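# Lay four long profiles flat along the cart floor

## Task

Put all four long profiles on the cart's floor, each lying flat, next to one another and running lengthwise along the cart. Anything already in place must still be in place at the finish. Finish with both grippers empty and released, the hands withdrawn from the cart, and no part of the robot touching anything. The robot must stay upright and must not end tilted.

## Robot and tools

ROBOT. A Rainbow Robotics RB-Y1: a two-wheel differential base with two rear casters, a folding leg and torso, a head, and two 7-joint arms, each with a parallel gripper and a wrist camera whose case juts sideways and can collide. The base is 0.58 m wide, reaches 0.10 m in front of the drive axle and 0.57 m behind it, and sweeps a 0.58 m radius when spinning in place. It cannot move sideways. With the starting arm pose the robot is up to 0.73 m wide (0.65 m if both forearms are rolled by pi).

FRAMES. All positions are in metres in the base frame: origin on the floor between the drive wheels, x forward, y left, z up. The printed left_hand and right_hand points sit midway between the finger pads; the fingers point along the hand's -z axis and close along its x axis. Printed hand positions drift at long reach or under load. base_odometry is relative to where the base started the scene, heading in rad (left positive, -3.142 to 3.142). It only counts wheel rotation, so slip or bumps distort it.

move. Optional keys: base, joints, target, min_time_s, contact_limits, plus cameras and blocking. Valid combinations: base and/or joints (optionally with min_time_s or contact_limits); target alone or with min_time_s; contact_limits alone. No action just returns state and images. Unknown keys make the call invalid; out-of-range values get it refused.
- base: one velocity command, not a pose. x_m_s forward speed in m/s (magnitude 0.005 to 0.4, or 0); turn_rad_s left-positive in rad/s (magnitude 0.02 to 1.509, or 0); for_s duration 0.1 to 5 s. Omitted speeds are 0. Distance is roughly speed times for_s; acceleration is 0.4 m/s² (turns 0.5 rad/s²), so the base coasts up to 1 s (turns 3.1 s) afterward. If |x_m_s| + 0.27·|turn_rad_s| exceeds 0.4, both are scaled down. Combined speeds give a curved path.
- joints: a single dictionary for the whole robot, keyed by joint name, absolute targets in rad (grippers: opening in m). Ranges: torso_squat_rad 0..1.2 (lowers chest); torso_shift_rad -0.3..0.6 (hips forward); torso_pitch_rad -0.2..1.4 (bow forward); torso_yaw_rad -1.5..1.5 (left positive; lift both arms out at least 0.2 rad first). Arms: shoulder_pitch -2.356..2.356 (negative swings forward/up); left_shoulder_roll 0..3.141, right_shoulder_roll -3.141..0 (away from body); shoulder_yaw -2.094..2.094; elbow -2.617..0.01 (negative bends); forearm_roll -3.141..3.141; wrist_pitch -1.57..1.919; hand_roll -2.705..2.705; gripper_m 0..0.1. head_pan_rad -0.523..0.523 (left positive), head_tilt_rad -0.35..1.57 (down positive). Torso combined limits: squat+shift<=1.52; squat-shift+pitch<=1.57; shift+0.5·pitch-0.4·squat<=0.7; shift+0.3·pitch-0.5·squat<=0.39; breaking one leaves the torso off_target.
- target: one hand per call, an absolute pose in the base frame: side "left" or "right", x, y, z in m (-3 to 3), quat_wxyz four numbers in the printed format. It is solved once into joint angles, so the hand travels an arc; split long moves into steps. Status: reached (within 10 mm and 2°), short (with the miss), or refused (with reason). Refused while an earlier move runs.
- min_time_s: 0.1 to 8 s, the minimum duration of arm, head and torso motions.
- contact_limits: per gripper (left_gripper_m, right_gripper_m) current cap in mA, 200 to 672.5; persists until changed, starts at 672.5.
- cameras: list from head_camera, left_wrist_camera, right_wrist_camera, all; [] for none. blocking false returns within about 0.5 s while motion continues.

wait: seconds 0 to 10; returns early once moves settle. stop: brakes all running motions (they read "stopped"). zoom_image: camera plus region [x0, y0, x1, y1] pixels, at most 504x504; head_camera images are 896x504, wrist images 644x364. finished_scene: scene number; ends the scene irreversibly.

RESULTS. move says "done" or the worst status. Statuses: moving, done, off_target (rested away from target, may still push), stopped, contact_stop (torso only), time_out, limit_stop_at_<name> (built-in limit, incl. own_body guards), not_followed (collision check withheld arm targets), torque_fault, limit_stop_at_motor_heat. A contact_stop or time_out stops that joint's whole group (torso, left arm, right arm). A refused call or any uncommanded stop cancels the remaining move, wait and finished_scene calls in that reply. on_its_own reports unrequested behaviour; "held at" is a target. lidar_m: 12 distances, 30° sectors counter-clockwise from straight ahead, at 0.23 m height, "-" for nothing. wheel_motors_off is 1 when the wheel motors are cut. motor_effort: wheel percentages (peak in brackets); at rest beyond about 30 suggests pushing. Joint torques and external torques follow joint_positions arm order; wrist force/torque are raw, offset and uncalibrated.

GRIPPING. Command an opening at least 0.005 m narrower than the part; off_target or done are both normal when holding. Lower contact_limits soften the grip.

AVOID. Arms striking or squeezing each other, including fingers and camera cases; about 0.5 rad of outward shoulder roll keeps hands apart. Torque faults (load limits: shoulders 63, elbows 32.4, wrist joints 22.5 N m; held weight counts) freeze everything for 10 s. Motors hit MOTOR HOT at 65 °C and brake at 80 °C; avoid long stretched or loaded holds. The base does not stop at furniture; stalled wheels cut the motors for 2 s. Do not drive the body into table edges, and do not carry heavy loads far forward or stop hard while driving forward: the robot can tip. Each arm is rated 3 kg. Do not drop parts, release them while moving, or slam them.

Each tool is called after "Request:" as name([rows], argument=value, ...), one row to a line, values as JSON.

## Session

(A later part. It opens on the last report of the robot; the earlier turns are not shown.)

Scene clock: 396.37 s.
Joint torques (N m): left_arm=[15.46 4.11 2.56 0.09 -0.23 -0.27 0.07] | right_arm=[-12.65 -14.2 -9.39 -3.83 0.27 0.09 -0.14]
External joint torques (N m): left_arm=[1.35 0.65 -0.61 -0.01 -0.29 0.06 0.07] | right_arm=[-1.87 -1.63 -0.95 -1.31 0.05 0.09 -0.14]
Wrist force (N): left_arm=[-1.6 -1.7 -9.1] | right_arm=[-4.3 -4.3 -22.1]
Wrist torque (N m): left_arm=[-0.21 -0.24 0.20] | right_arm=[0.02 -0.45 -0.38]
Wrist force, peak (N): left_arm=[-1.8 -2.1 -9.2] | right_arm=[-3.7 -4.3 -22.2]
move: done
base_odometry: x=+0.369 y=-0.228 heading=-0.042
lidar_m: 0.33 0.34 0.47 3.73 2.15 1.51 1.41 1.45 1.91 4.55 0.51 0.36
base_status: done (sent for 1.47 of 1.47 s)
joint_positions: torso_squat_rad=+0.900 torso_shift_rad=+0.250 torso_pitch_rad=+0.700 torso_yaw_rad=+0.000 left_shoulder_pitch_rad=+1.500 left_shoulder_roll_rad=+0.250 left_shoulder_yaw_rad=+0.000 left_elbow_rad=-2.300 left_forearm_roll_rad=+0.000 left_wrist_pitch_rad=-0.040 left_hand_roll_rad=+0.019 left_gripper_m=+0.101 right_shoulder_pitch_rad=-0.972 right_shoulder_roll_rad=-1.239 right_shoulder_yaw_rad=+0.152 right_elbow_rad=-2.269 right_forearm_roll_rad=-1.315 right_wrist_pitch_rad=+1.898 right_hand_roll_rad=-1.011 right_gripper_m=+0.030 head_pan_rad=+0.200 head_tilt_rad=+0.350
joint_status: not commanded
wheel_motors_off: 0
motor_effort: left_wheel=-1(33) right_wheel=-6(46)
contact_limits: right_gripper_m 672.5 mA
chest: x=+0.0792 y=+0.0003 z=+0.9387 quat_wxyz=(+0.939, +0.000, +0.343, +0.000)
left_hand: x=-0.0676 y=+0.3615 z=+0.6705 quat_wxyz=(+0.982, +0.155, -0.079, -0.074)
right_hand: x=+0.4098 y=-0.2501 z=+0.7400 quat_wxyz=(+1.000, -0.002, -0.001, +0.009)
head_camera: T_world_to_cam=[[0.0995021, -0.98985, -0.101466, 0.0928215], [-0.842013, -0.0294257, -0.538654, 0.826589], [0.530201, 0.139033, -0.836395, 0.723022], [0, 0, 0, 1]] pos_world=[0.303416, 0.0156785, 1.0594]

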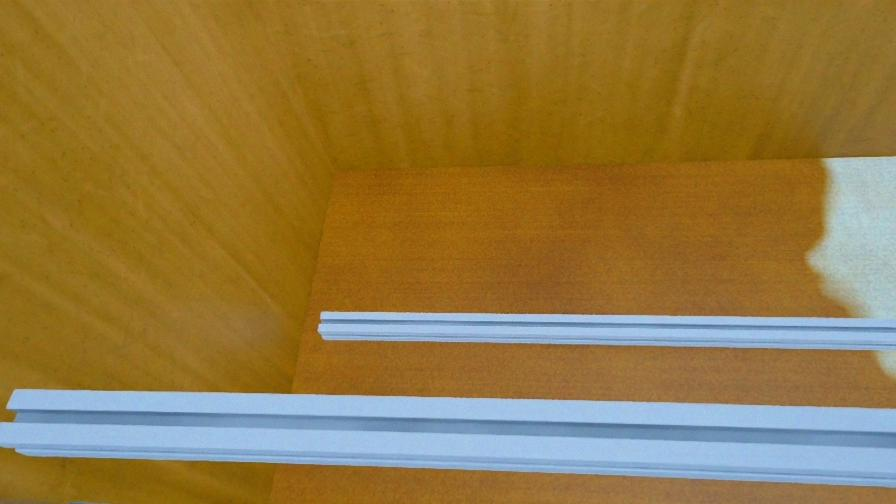

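Request:
move(base={"x_m_s":0.15,"for_s":0.9}, cameras=[])

Request:
move(target={"side":"right","x":0.45,"y":-0.25,"z":0.6,"quat_wxyz":[1,-0.0025,0,0.009]}, min_time_s=1, cameras=["head_camera"])

Request:
move(joints={"torso_squat_rad":0.95,"torso_shift_rad":0.3,"torso_pitch_rad":0.89,"head_pan_rad":0.2,"head_tilt_rad":0.35}, min_time_s=1.5, cameras=[])

Request:
move(target={"side":"right","x":0.48,"y":-0.25,"z":0.42,"quat_wxyz":[1,-0.0025,0,0.009]}, min_time_s=1, cameras=["head_camera","right_wrist_camera"])

Request:
zoom_image(camera="right_wrist_camera", region=[80, 0, 440, 364])

Scene clock: 404.93 s.
Joint torques (N m): left_arm=[15.3 3.99 2.26 -0.27 -0.31 -0.32 0.26] | right_arm=[-12.82 -14.17 -9.01 -3.47 0.43 0.02 -0.05]
External joint torques (N m): left_arm=[1.19 0.54 -0.92 -0.37 -0.36 0 0.26] | right_arm=[-2.04 -1.6 -0.57 -0.94 0.21 0.02 -0.05]
Wrist force (N): left_arm=[-1.5 -1.5 -8.9] | right_arm=[-4.9 -4.2 -21.5]
Wrist torque (N m): left_arm=[-0.25 -0.24 0.21] | right_arm=[0.00 -0.49 -0.38]
Wrist force, peak (N): left_arm=[-2.2 -1.5 -9.2] | right_arm=[-4.8 -4.2 -22.1]
move: done
base_odometry: x=+0.504 y=-0.234 heading=-0.042
lidar_m: 0.19 0.21 0.28 1.12 2.36 1.65 1.55 1.58 2.09 5.03 0.29 0.21
base_status: done (sent for 0.9 of 0.9 s)
joint_positions: torso_squat_rad=+0.900 torso_shift_rad=+0.250 torso_pitch_rad=+0.700 torso_yaw_rad=+0.000 left_shoulder_pitch_rad=+1.500 left_shoulder_roll_rad=+0.250 left_shoulder_yaw_rad=+0.000 left_elbow_rad=-2.300 left_forearm_roll_rad=+0.000 left_wrist_pitch_rad=-0.040 left_hand_roll_rad=+0.019 left_gripper_m=+0.101 right_shoulder_pitch_rad=-0.972 right_shoulder_roll_rad=-1.239 right_shoulder_yaw_rad=+0.152 right_elbow_rad=-2.269 right_forearm_roll_rad=-1.315 right_wrist_pitch_rad=+1.898 right_hand_roll_rad=-1.011 right_gripper_m=+0.030 head_pan_rad=+0.200 head_tilt_rad=+0.350
joint_status: not commanded
wheel_motors_off: 0
motor_effort: left_wheel=-1(28) right_wheel=-2(25)
contact_limits: right_gripper_m 672.5 mA
chest: x=+0.0792 y=+0.0003 z=+0.9387 quat_wxyz=(+0.939, +0.000, +0.343, +0.000)
left_hand: x=-0.0676 y=+0.3615 z=+0.6705 quat_wxyz=(+0.982, +0.155, -0.079, -0.074)
right_hand: x=+0.4098 y=-0.2501 z=+0.7399 quat_wxyz=(+1.000, -0.002, -0.001, +0.009)

Scene clock: 406.27 s.
Joint torques (N m): left_arm=[15.54 4.19 2.2 0 -0.5 -0.35 0.3] | right_arm=[-14.13 -12.82 -9.6 -7.02 0.34 0.07 -0.46]
External joint torques (N m): left_arm=[1.43 0.74 -0.98 -0.1 -0.56 -0.02 0.31] | right_arm=[-2.17 -0.96 -1.3 -1.84 0.1 0.08 -0.46]
Wrist force (N): left_arm=[-1.7 -1.7 -8.9] | right_arm=[-4.3 -4.0 -21.5]
Wrist torque (N m): left_arm=[-0.22 -0.26 0.20] | right_arm=[-0.12 -0.47 -0.36]
Wrist force, peak (N): left_arm=[-1.3 -1.8 -9.2] | right_arm=[-4.9 -4.0 -23.1]
move: done
base_odometry: x=+0.504 y=-0.234 heading=-0.042
lidar_m: 0.20 0.21 0.27 1.13 2.36 1.64 1.54 1.58 2.09 5.03 0.30 0.21
base_status: not commanded
joint_positions: torso_squat_rad=+0.900 torso_shift_rad=+0.250 torso_pitch_rad=+0.700 torso_yaw_rad=+0.000 left_shoulder_pitch_rad=+1.500 left_shoulder_roll_rad=+0.250 left_shoulder_yaw_rad=+0.000 left_elbow_rad=-2.300 left_forearm_roll_rad=+0.000 left_wrist_pitch_rad=-0.040 left_hand_roll_rad=+0.019 left_gripper_m=+0.101 right_shoulder_pitch_rad=-0.924 right_shoulder_roll_rad=-1.018 right_shoulder_yaw_rad=+0.398 right_elbow_rad=-1.890 right_forearm_roll_rad=-0.930 right_wrist_pitch_rad=+1.627 right_hand_roll_rad=-0.755 right_gripper_m=+0.030 head_pan_rad=+0.200 head_tilt_rad=+0.350
joint_status: all done
wheel_motors_off: 0
motor_effort: left_wheel=+2(2) right_wheel=-3(5)
contact_limits: right_gripper_m 672.5 mA
chest: x=+0.0791 y=+0.0003 z=+0.9387 quat_wxyz=(+0.939, +0.000, +0.343, +0.000)
left_hand: x=-0.0677 y=+0.3615 z=+0.6705 quat_wxyz=(+0.982, +0.155, -0.079, -0.074)
right_hand: x=+0.4494 y=-0.2501 z=+0.5998 quat_wxyz=(+1.000, -0.003, +0.000, +0.009)
right_hand_status: reached (checked arc, planned for 1.0 s): 1 mm and 0.0 deg off.
head_camera: T_world_to_cam=[[0.0995026, -0.98985, -0.101466, 0.0928412], [-0.84194, -0.0294071, -0.538769, 0.826658], [0.530317, 0.139037, -0.836321, 0.723045], [0, 0, 0, 1]] pos_world=[0.303316, 0.0156786, 1.0595]

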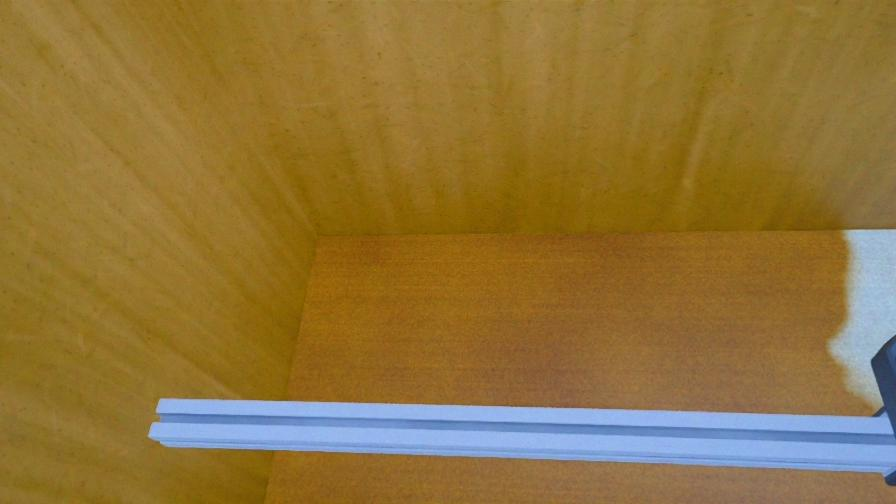

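Scene clock: 408.07 s.
Joint torques (N m): left_arm=[15.67 3.54 2.7 1.67 -0.22 0.19 0.22] | right_arm=[-11.06 -12.77 -8.69 -7.82 0.09 0.47 -0.2]
External joint torques (N m): left_arm=[1.5 0.46 -0.15 -0.31 -0.26 0.17 0.21] | right_arm=[-2.1 -1.52 -1.51 -2.17 0.11 0.21 -0.19]
Wrist force (N): left_arm=[-0.5 -1.0 -9.2] | right_arm=[-1.7 -4.3 -21.2]
Wrist torque (N m): left_arm=[-0.30 -0.20 0.20] | right_arm=[0.03 -0.44 -0.35]
Wrist force, peak (N): left_arm=[-1.1 -1.1 -9.5] | right_arm=[-2.4 -4.4 -21.6]
move: done
base_odometry: x=+0.504 y=-0.234 heading=-0.042
lidar_m: 0.19 0.21 0.27 1.13 2.36 1.65 1.54 1.58 2.09 5.04 0.32 0.21
base_status: not commanded
joint_positions: torso_squat_rad=+0.950 torso_shift_rad=+0.300 torso_pitch_rad=+0.890 torso_yaw_rad=+0.000 left_shoulder_pitch_rad=+1.500 left_shoulder_roll_rad=+0.250 left_shoulder_yaw_rad=+0.000 left_elbow_rad=-2.300 left_forearm_roll_rad=+0.000 left_wrist_pitch_rad=-0.040 left_hand_roll_rad=+0.019 left_gripper_m=+0.101 right_shoulder_pitch_rad=-0.924 right_shoulder_roll_rad=-1.018 right_shoulder_yaw_rad=+0.398 right_elbow_rad=-1.890 right_forearm_roll_rad=-0.930 right_wrist_pitch_rad=+1.627 right_hand_roll_rad=-0.755 right_gripper_m=+0.030 head_pan_rad=+0.200 head_tilt_rad=+0.350
joint_status: all done
wheel_motors_off: 0
motor_effort: left_wheel=+2(3) right_wheel=-4(6)
contact_limits: right_gripper_m 672.5 mA
chest: x=+0.1329 y=+0.0003 z=+0.8642 quat_wxyz=(+0.903, +0.000, +0.431, +0.000)
left_hand: x=-0.0619 y=+0.3615 z=+0.6286 quat_wxyz=(+0.985, +0.147, +0.015, -0.088)
right_hand: x=+0.4325 y=-0.2501 z=+0.4615 quat_wxyz=(+0.995, -0.002, +0.095, +0.009)

Scene clock: 409.40 s.
Joint torques (N m): left_arm=[15.28 3.96 1.92 1.56 -0.34 0.01 0.26] | right_arm=[-12.65 -10.95 -7.31 -8.11 0.49 0.06 -0.06]
External joint torques (N m): left_arm=[1.12 0.88 -0.94 -0.42 -0.39 -0.01 0.26] | right_arm=[-3.18 -0.02 -0.3 -2.1 0.24 0.07 -0.06]
Wrist force (N): left_arm=[-1.0 -1.4 -9.1] | right_arm=[-5.1 -4.3 -21.4]
Wrist torque (N m): left_arm=[-0.24 -0.27 0.21] | right_arm=[-0.01 -0.54 -0.35]
Wrist force, peak (N): left_arm=[-0.4 -1.6 -9.3] | right_arm=[-5.0 -4.1 -22.1]
move: done
base_odometry: x=+0.504 y=-0.234 heading=-0.042
lidar_m: 0.20 0.21 0.28 1.12 2.37 1.66 1.55 1.58 2.07 5.03 0.30 0.21
base_status: not commanded
joint_positions: torso_squat_rad=+0.950 torso_shift_rad=+0.300 torso_pitch_rad=+0.890 torso_yaw_rad=+0.000 left_shoulder_pitch_rad=+1.500 left_shoulder_roll_rad=+0.250 left_shoulder_yaw_rad=+0.000 left_elbow_rad=-2.300 left_forearm_roll_rad=+0.000 left_wrist_pitch_rad=-0.040 left_hand_roll_rad=+0.019 left_gripper_m=+0.101 right_shoulder_pitch_rad=-0.935 right_shoulder_roll_rad=-0.945 right_shoulder_yaw_rad=+0.434 right_elbow_rad=-1.747 right_forearm_roll_rad=-0.736 right_wrist_pitch_rad=+1.406 right_hand_roll_rad=-0.693 right_gripper_m=+0.030 head_pan_rad=+0.200 head_tilt_rad=+0.350
joint_status: all done
wheel_motors_off: 0
motor_effort: left_wheel=+2(3) right_wheel=-2(5)
contact_limits: right_gripper_m 672.5 mA
chest: x=+0.1329 y=+0.0003 z=+0.8642 quat_wxyz=(+0.903, +0.000, +0.431, +0.000)
left_hand: x=-0.0619 y=+0.3615 z=+0.6286 quat_wxyz=(+0.985, +0.147, +0.015, -0.088)
right_hand: x=+0.4795 y=-0.2503 z=+0.4197 quat_wxyz=(+1.000, -0.003, +0.000, +0.009)
right_hand_status: reached (checked arc, planned for 1.0 s): 1 mm and 0.1 deg off.
head_camera: T_world_to_cam=[[0.0785562, -0.989852, -0.118418, 0.0973645], [-0.928514, -0.0294088, -0.370131, 0.697537], [0.362892, 0.139029, -0.921401, 0.72799], [0, 0, 0, 1]] pos_world=[0.375842, 0.0156786, 0.94048]
right_wrist_camera: T_world_to_cam=[[-0.999983, 0.000220366, -0.00578385, 0.483696], [-0.00237695, 0.89549, 0.445074, 0.0686755], [0.00527746, 0.445081, -0.895475, 0.558797], [0, 0, 0, 1]] pos_world=[0.480902, -0.310315, 0.472621]

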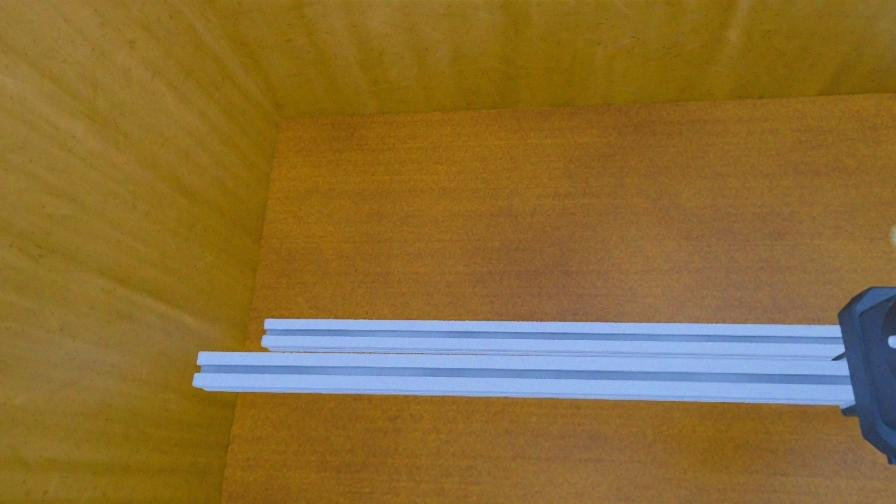

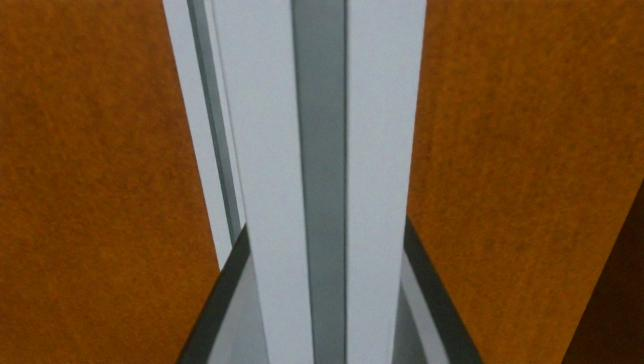

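Scaled by 1.385 (camera's finer frame: 920x520).

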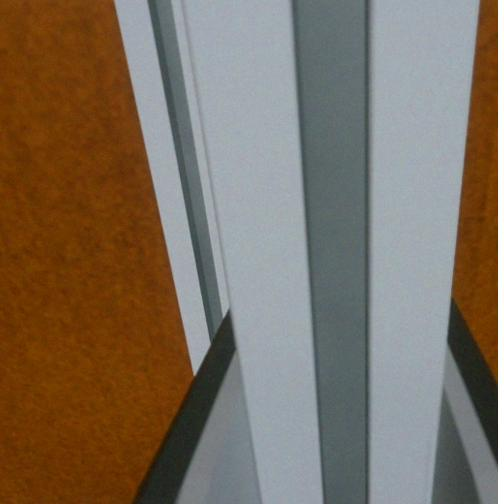

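Request:
move(target={"side":"right","x":0.487,"y":-0.251,"z":0.34,"quat_wxyz":[1,-0.0025,0,0.007]}, min_time_s=1, cameras=["right_wrist_camera","head_camera"])

Request:
move(target={"side":"right","x":0.487,"y":-0.251,"z":0.303,"quat_wxyz":[1,-0.0025,0,0.007]}, min_time_s=0.8, cameras=["head_camera","right_wrist_camera"])

Scene clock: 426.50 s.
Joint torques (N m): left_arm=[15.02 3.7 2.11 1.78 -0.24 0.07 0.19] | right_arm=[-12.22 -11.23 -6.33 -7.63 0.55 -0.13 -0.32]
External joint torques (N m): left_arm=[0.86 0.62 -0.74 -0.2 -0.29 0.05 0.19] | right_arm=[-2.1 -1.29 -0.68 -1.87 0.36 -0.07 -0.32]
Wrist force (N): left_arm=[-0.8 -1.4 -8.8] | right_arm=[-5.1 -4.9 -21.5]
Wrist torque (N m): left_arm=[-0.25 -0.24 0.22] | right_arm=[-0.11 -0.54 -0.47]
Wrist force, peak (N): left_arm=[-0.4 -1.3 -9.5] | right_arm=[-5.3 -5.6 -22.3]
move: done
base_odometry: x=+0.504 y=-0.234 heading=-0.042
lidar_m: 0.20 0.20 0.27 1.13 2.36 1.66 1.54 1.59 2.09 5.05 0.30 0.21
base_status: not commanded
joint_positions: torso_squat_rad=+0.950 torso_shift_rad=+0.300 torso_pitch_rad=+0.890 torso_yaw_rad=+0.000 left_shoulder_pitch_rad=+1.500 left_shoulder_roll_rad=+0.250 left_shoulder_yaw_rad=+0.000 left_elbow_rad=-2.300 left_forearm_roll_rad=+0.000 left_wrist_pitch_rad=-0.040 left_hand_roll_rad=+0.019 left_gripper_m=+0.101 right_shoulder_pitch_rad=-0.999 right_shoulder_roll_rad=-0.783 right_shoulder_yaw_rad=+0.494 right_elbow_rad=-1.370 right_forearm_roll_rad=-0.655 right_wrist_pitch_rad=+1.191 right_hand_roll_rad=-0.552 right_gripper_m=+0.030 head_pan_rad=+0.200 head_tilt_rad=+0.350
joint_status: all done
wheel_motors_off: 0
motor_effort: left_wheel=+2(3) right_wheel=-3(5)
contact_limits: right_gripper_m 672.5 mA
chest: x=+0.1329 y=+0.0003 z=+0.8642 quat_wxyz=(+0.903, +0.000, +0.431, +0.000)
left_hand: x=-0.0619 y=+0.3615 z=+0.6286 quat_wxyz=(+0.985, +0.147, +0.015, -0.088)
right_hand: x=+0.4861 y=-0.2511 z=+0.3402 quat_wxyz=(+1.000, -0.003, +0.000, +0.007)
right_hand_status: reached (checked arc, planned for 1.0 s): 1 mm and 0.0 deg off.
pictures: head_camera, right_wrist_camera
head_camera: T_world_to_cam=[[0.0785562, -0.989852, -0.118418, 0.0973645], [-0.928514, -0.0294088, -0.370131, 0.697537], [0.362892, 0.139029, -0.921401, 0.72799], [0, 0, 0, 1]] pos_world=[0.375842, 0.0156786, 0.94048]
right_wrist_camera: T_world_to_cam=[[-0.999968, 0.00420352, -0.00680233, 0.49118], [0.000737035, 0.895512, 0.445038, 0.103298], [0.00796229, 0.445018, -0.895486, 0.48661], [0, 0, 0, 1]] pos_world=[0.487213, -0.31112, 0.393122]

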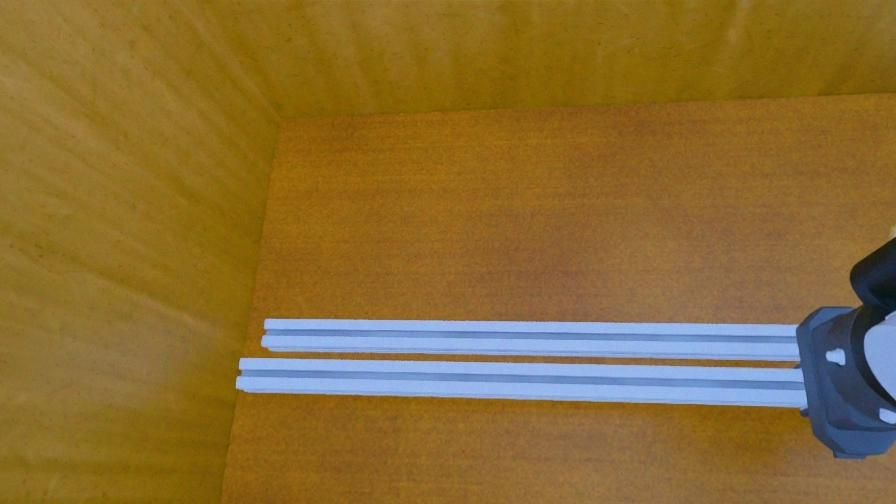

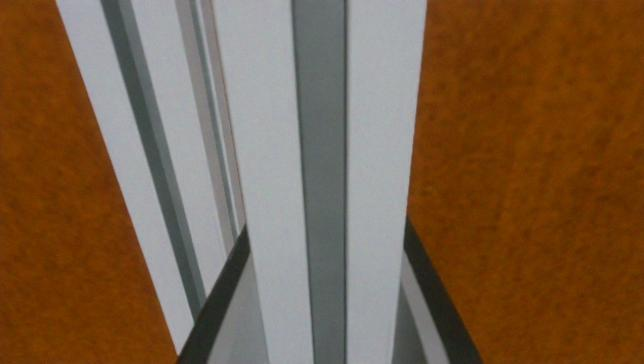

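Scene clock: 427.63 s.
Joint torques (N m): left_arm=[15.42 3.95 3.08 1.7 -0.12 0.32 0.38] | right_arm=[-13.05 -10.29 -4.57 -7.47 0.5 -0.37 0.11]
External joint torques (N m): left_arm=[1.26 0.87 0.23 -0.28 -0.17 0.3 0.37] | right_arm=[-2.51 -0.97 0.16 -2.21 0.19 -0.35 0.11]
Wrist force (N): left_arm=[-0.5 -1.2 -9.1] | right_arm=[-4.9 -4.4 -21.9]
Wrist torque (N m): left_arm=[-0.27 -0.19 0.22] | right_arm=[0.17 -0.51 -0.38]
Wrist force, peak (N): left_arm=[-0.9 -1.5 -9.4] | right_arm=[-4.7 -4.8 -22.6]
move: done
base_odometry: x=+0.504 y=-0.234 heading=-0.042
lidar_m: 0.20 0.20 0.28 1.13 2.36 1.66 1.55 1.58 2.09 5.04 0.31 0.21
base_status: not commanded
joint_positions: torso_squat_rad=+0.950 torso_shift_rad=+0.300 torso_pitch_rad=+0.890 torso_yaw_rad=+0.000 left_shoulder_pitch_rad=+1.500 left_shoulder_roll_rad=+0.250 left_shoulder_yaw_rad=+0.000 left_elbow_rad=-2.300 left_forearm_roll_rad=+0.000 left_wrist_pitch_rad=-0.040 left_hand_roll_rad=+0.019 left_gripper_m=+0.101 right_shoulder_pitch_rad=-1.049 right_shoulder_roll_rad=-0.696 right_shoulder_yaw_rad=+0.512 right_elbow_rad=-1.145 right_forearm_roll_rad=-0.639 right_wrist_pitch_rad=+1.069 right_hand_roll_rad=-0.471 right_gripper_m=+0.030 head_pan_rad=+0.200 head_tilt_rad=+0.350
joint_status: all done
wheel_motors_off: 0
motor_effort: left_wheel=+2(3) right_wheel=-2(5)
contact_limits: right_gripper_m 672.5 mA
chest: x=+0.1329 y=+0.0003 z=+0.8642 quat_wxyz=(+0.903, +0.000, +0.431, +0.000)
left_hand: x=-0.0619 y=+0.3615 z=+0.6286 quat_wxyz=(+0.985, +0.147, +0.015, -0.088)
right_hand: x=+0.4865 y=-0.2512 z=+0.3028 quat_wxyz=(+1.000, -0.003, +0.000, +0.007)
right_hand_status: reached (checked arc, planned for 0.8 s): 1 mm and 0.0 deg off.
head_camera: T_world_to_cam=[[0.0785562, -0.989852, -0.118418, 0.0973645], [-0.928514, -0.0294088, -0.370131, 0.697537], [0.362892, 0.139029, -0.921401, 0.72799], [0, 0, 0, 1]] pos_world=[0.375842, 0.0156786, 0.94048]
right_wrist_camera: T_world_to_cam=[[-0.999973, 0.00424752, -0.00599645, 0.491052], [0.00113342, 0.895409, 0.445243, 0.119778], [0.00726045, 0.445224, -0.89539, 0.453442], [0, 0, 0, 1]] pos_world=[0.487611, -0.311219, 0.355621]

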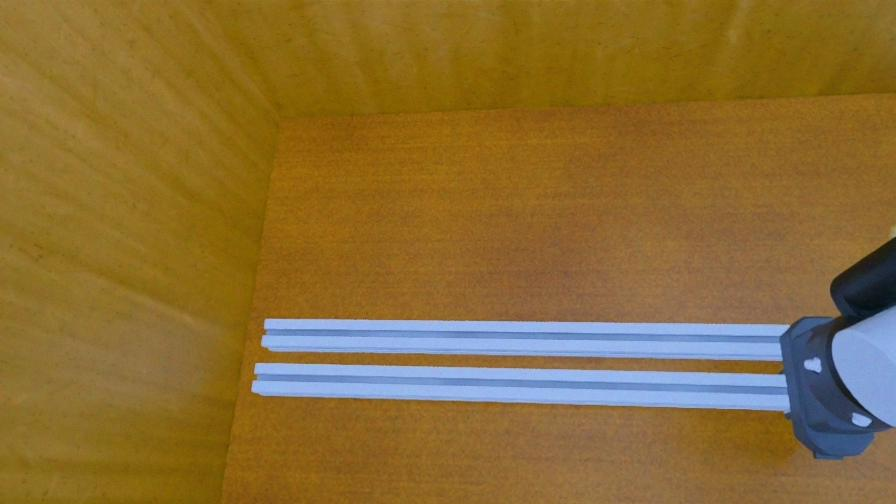

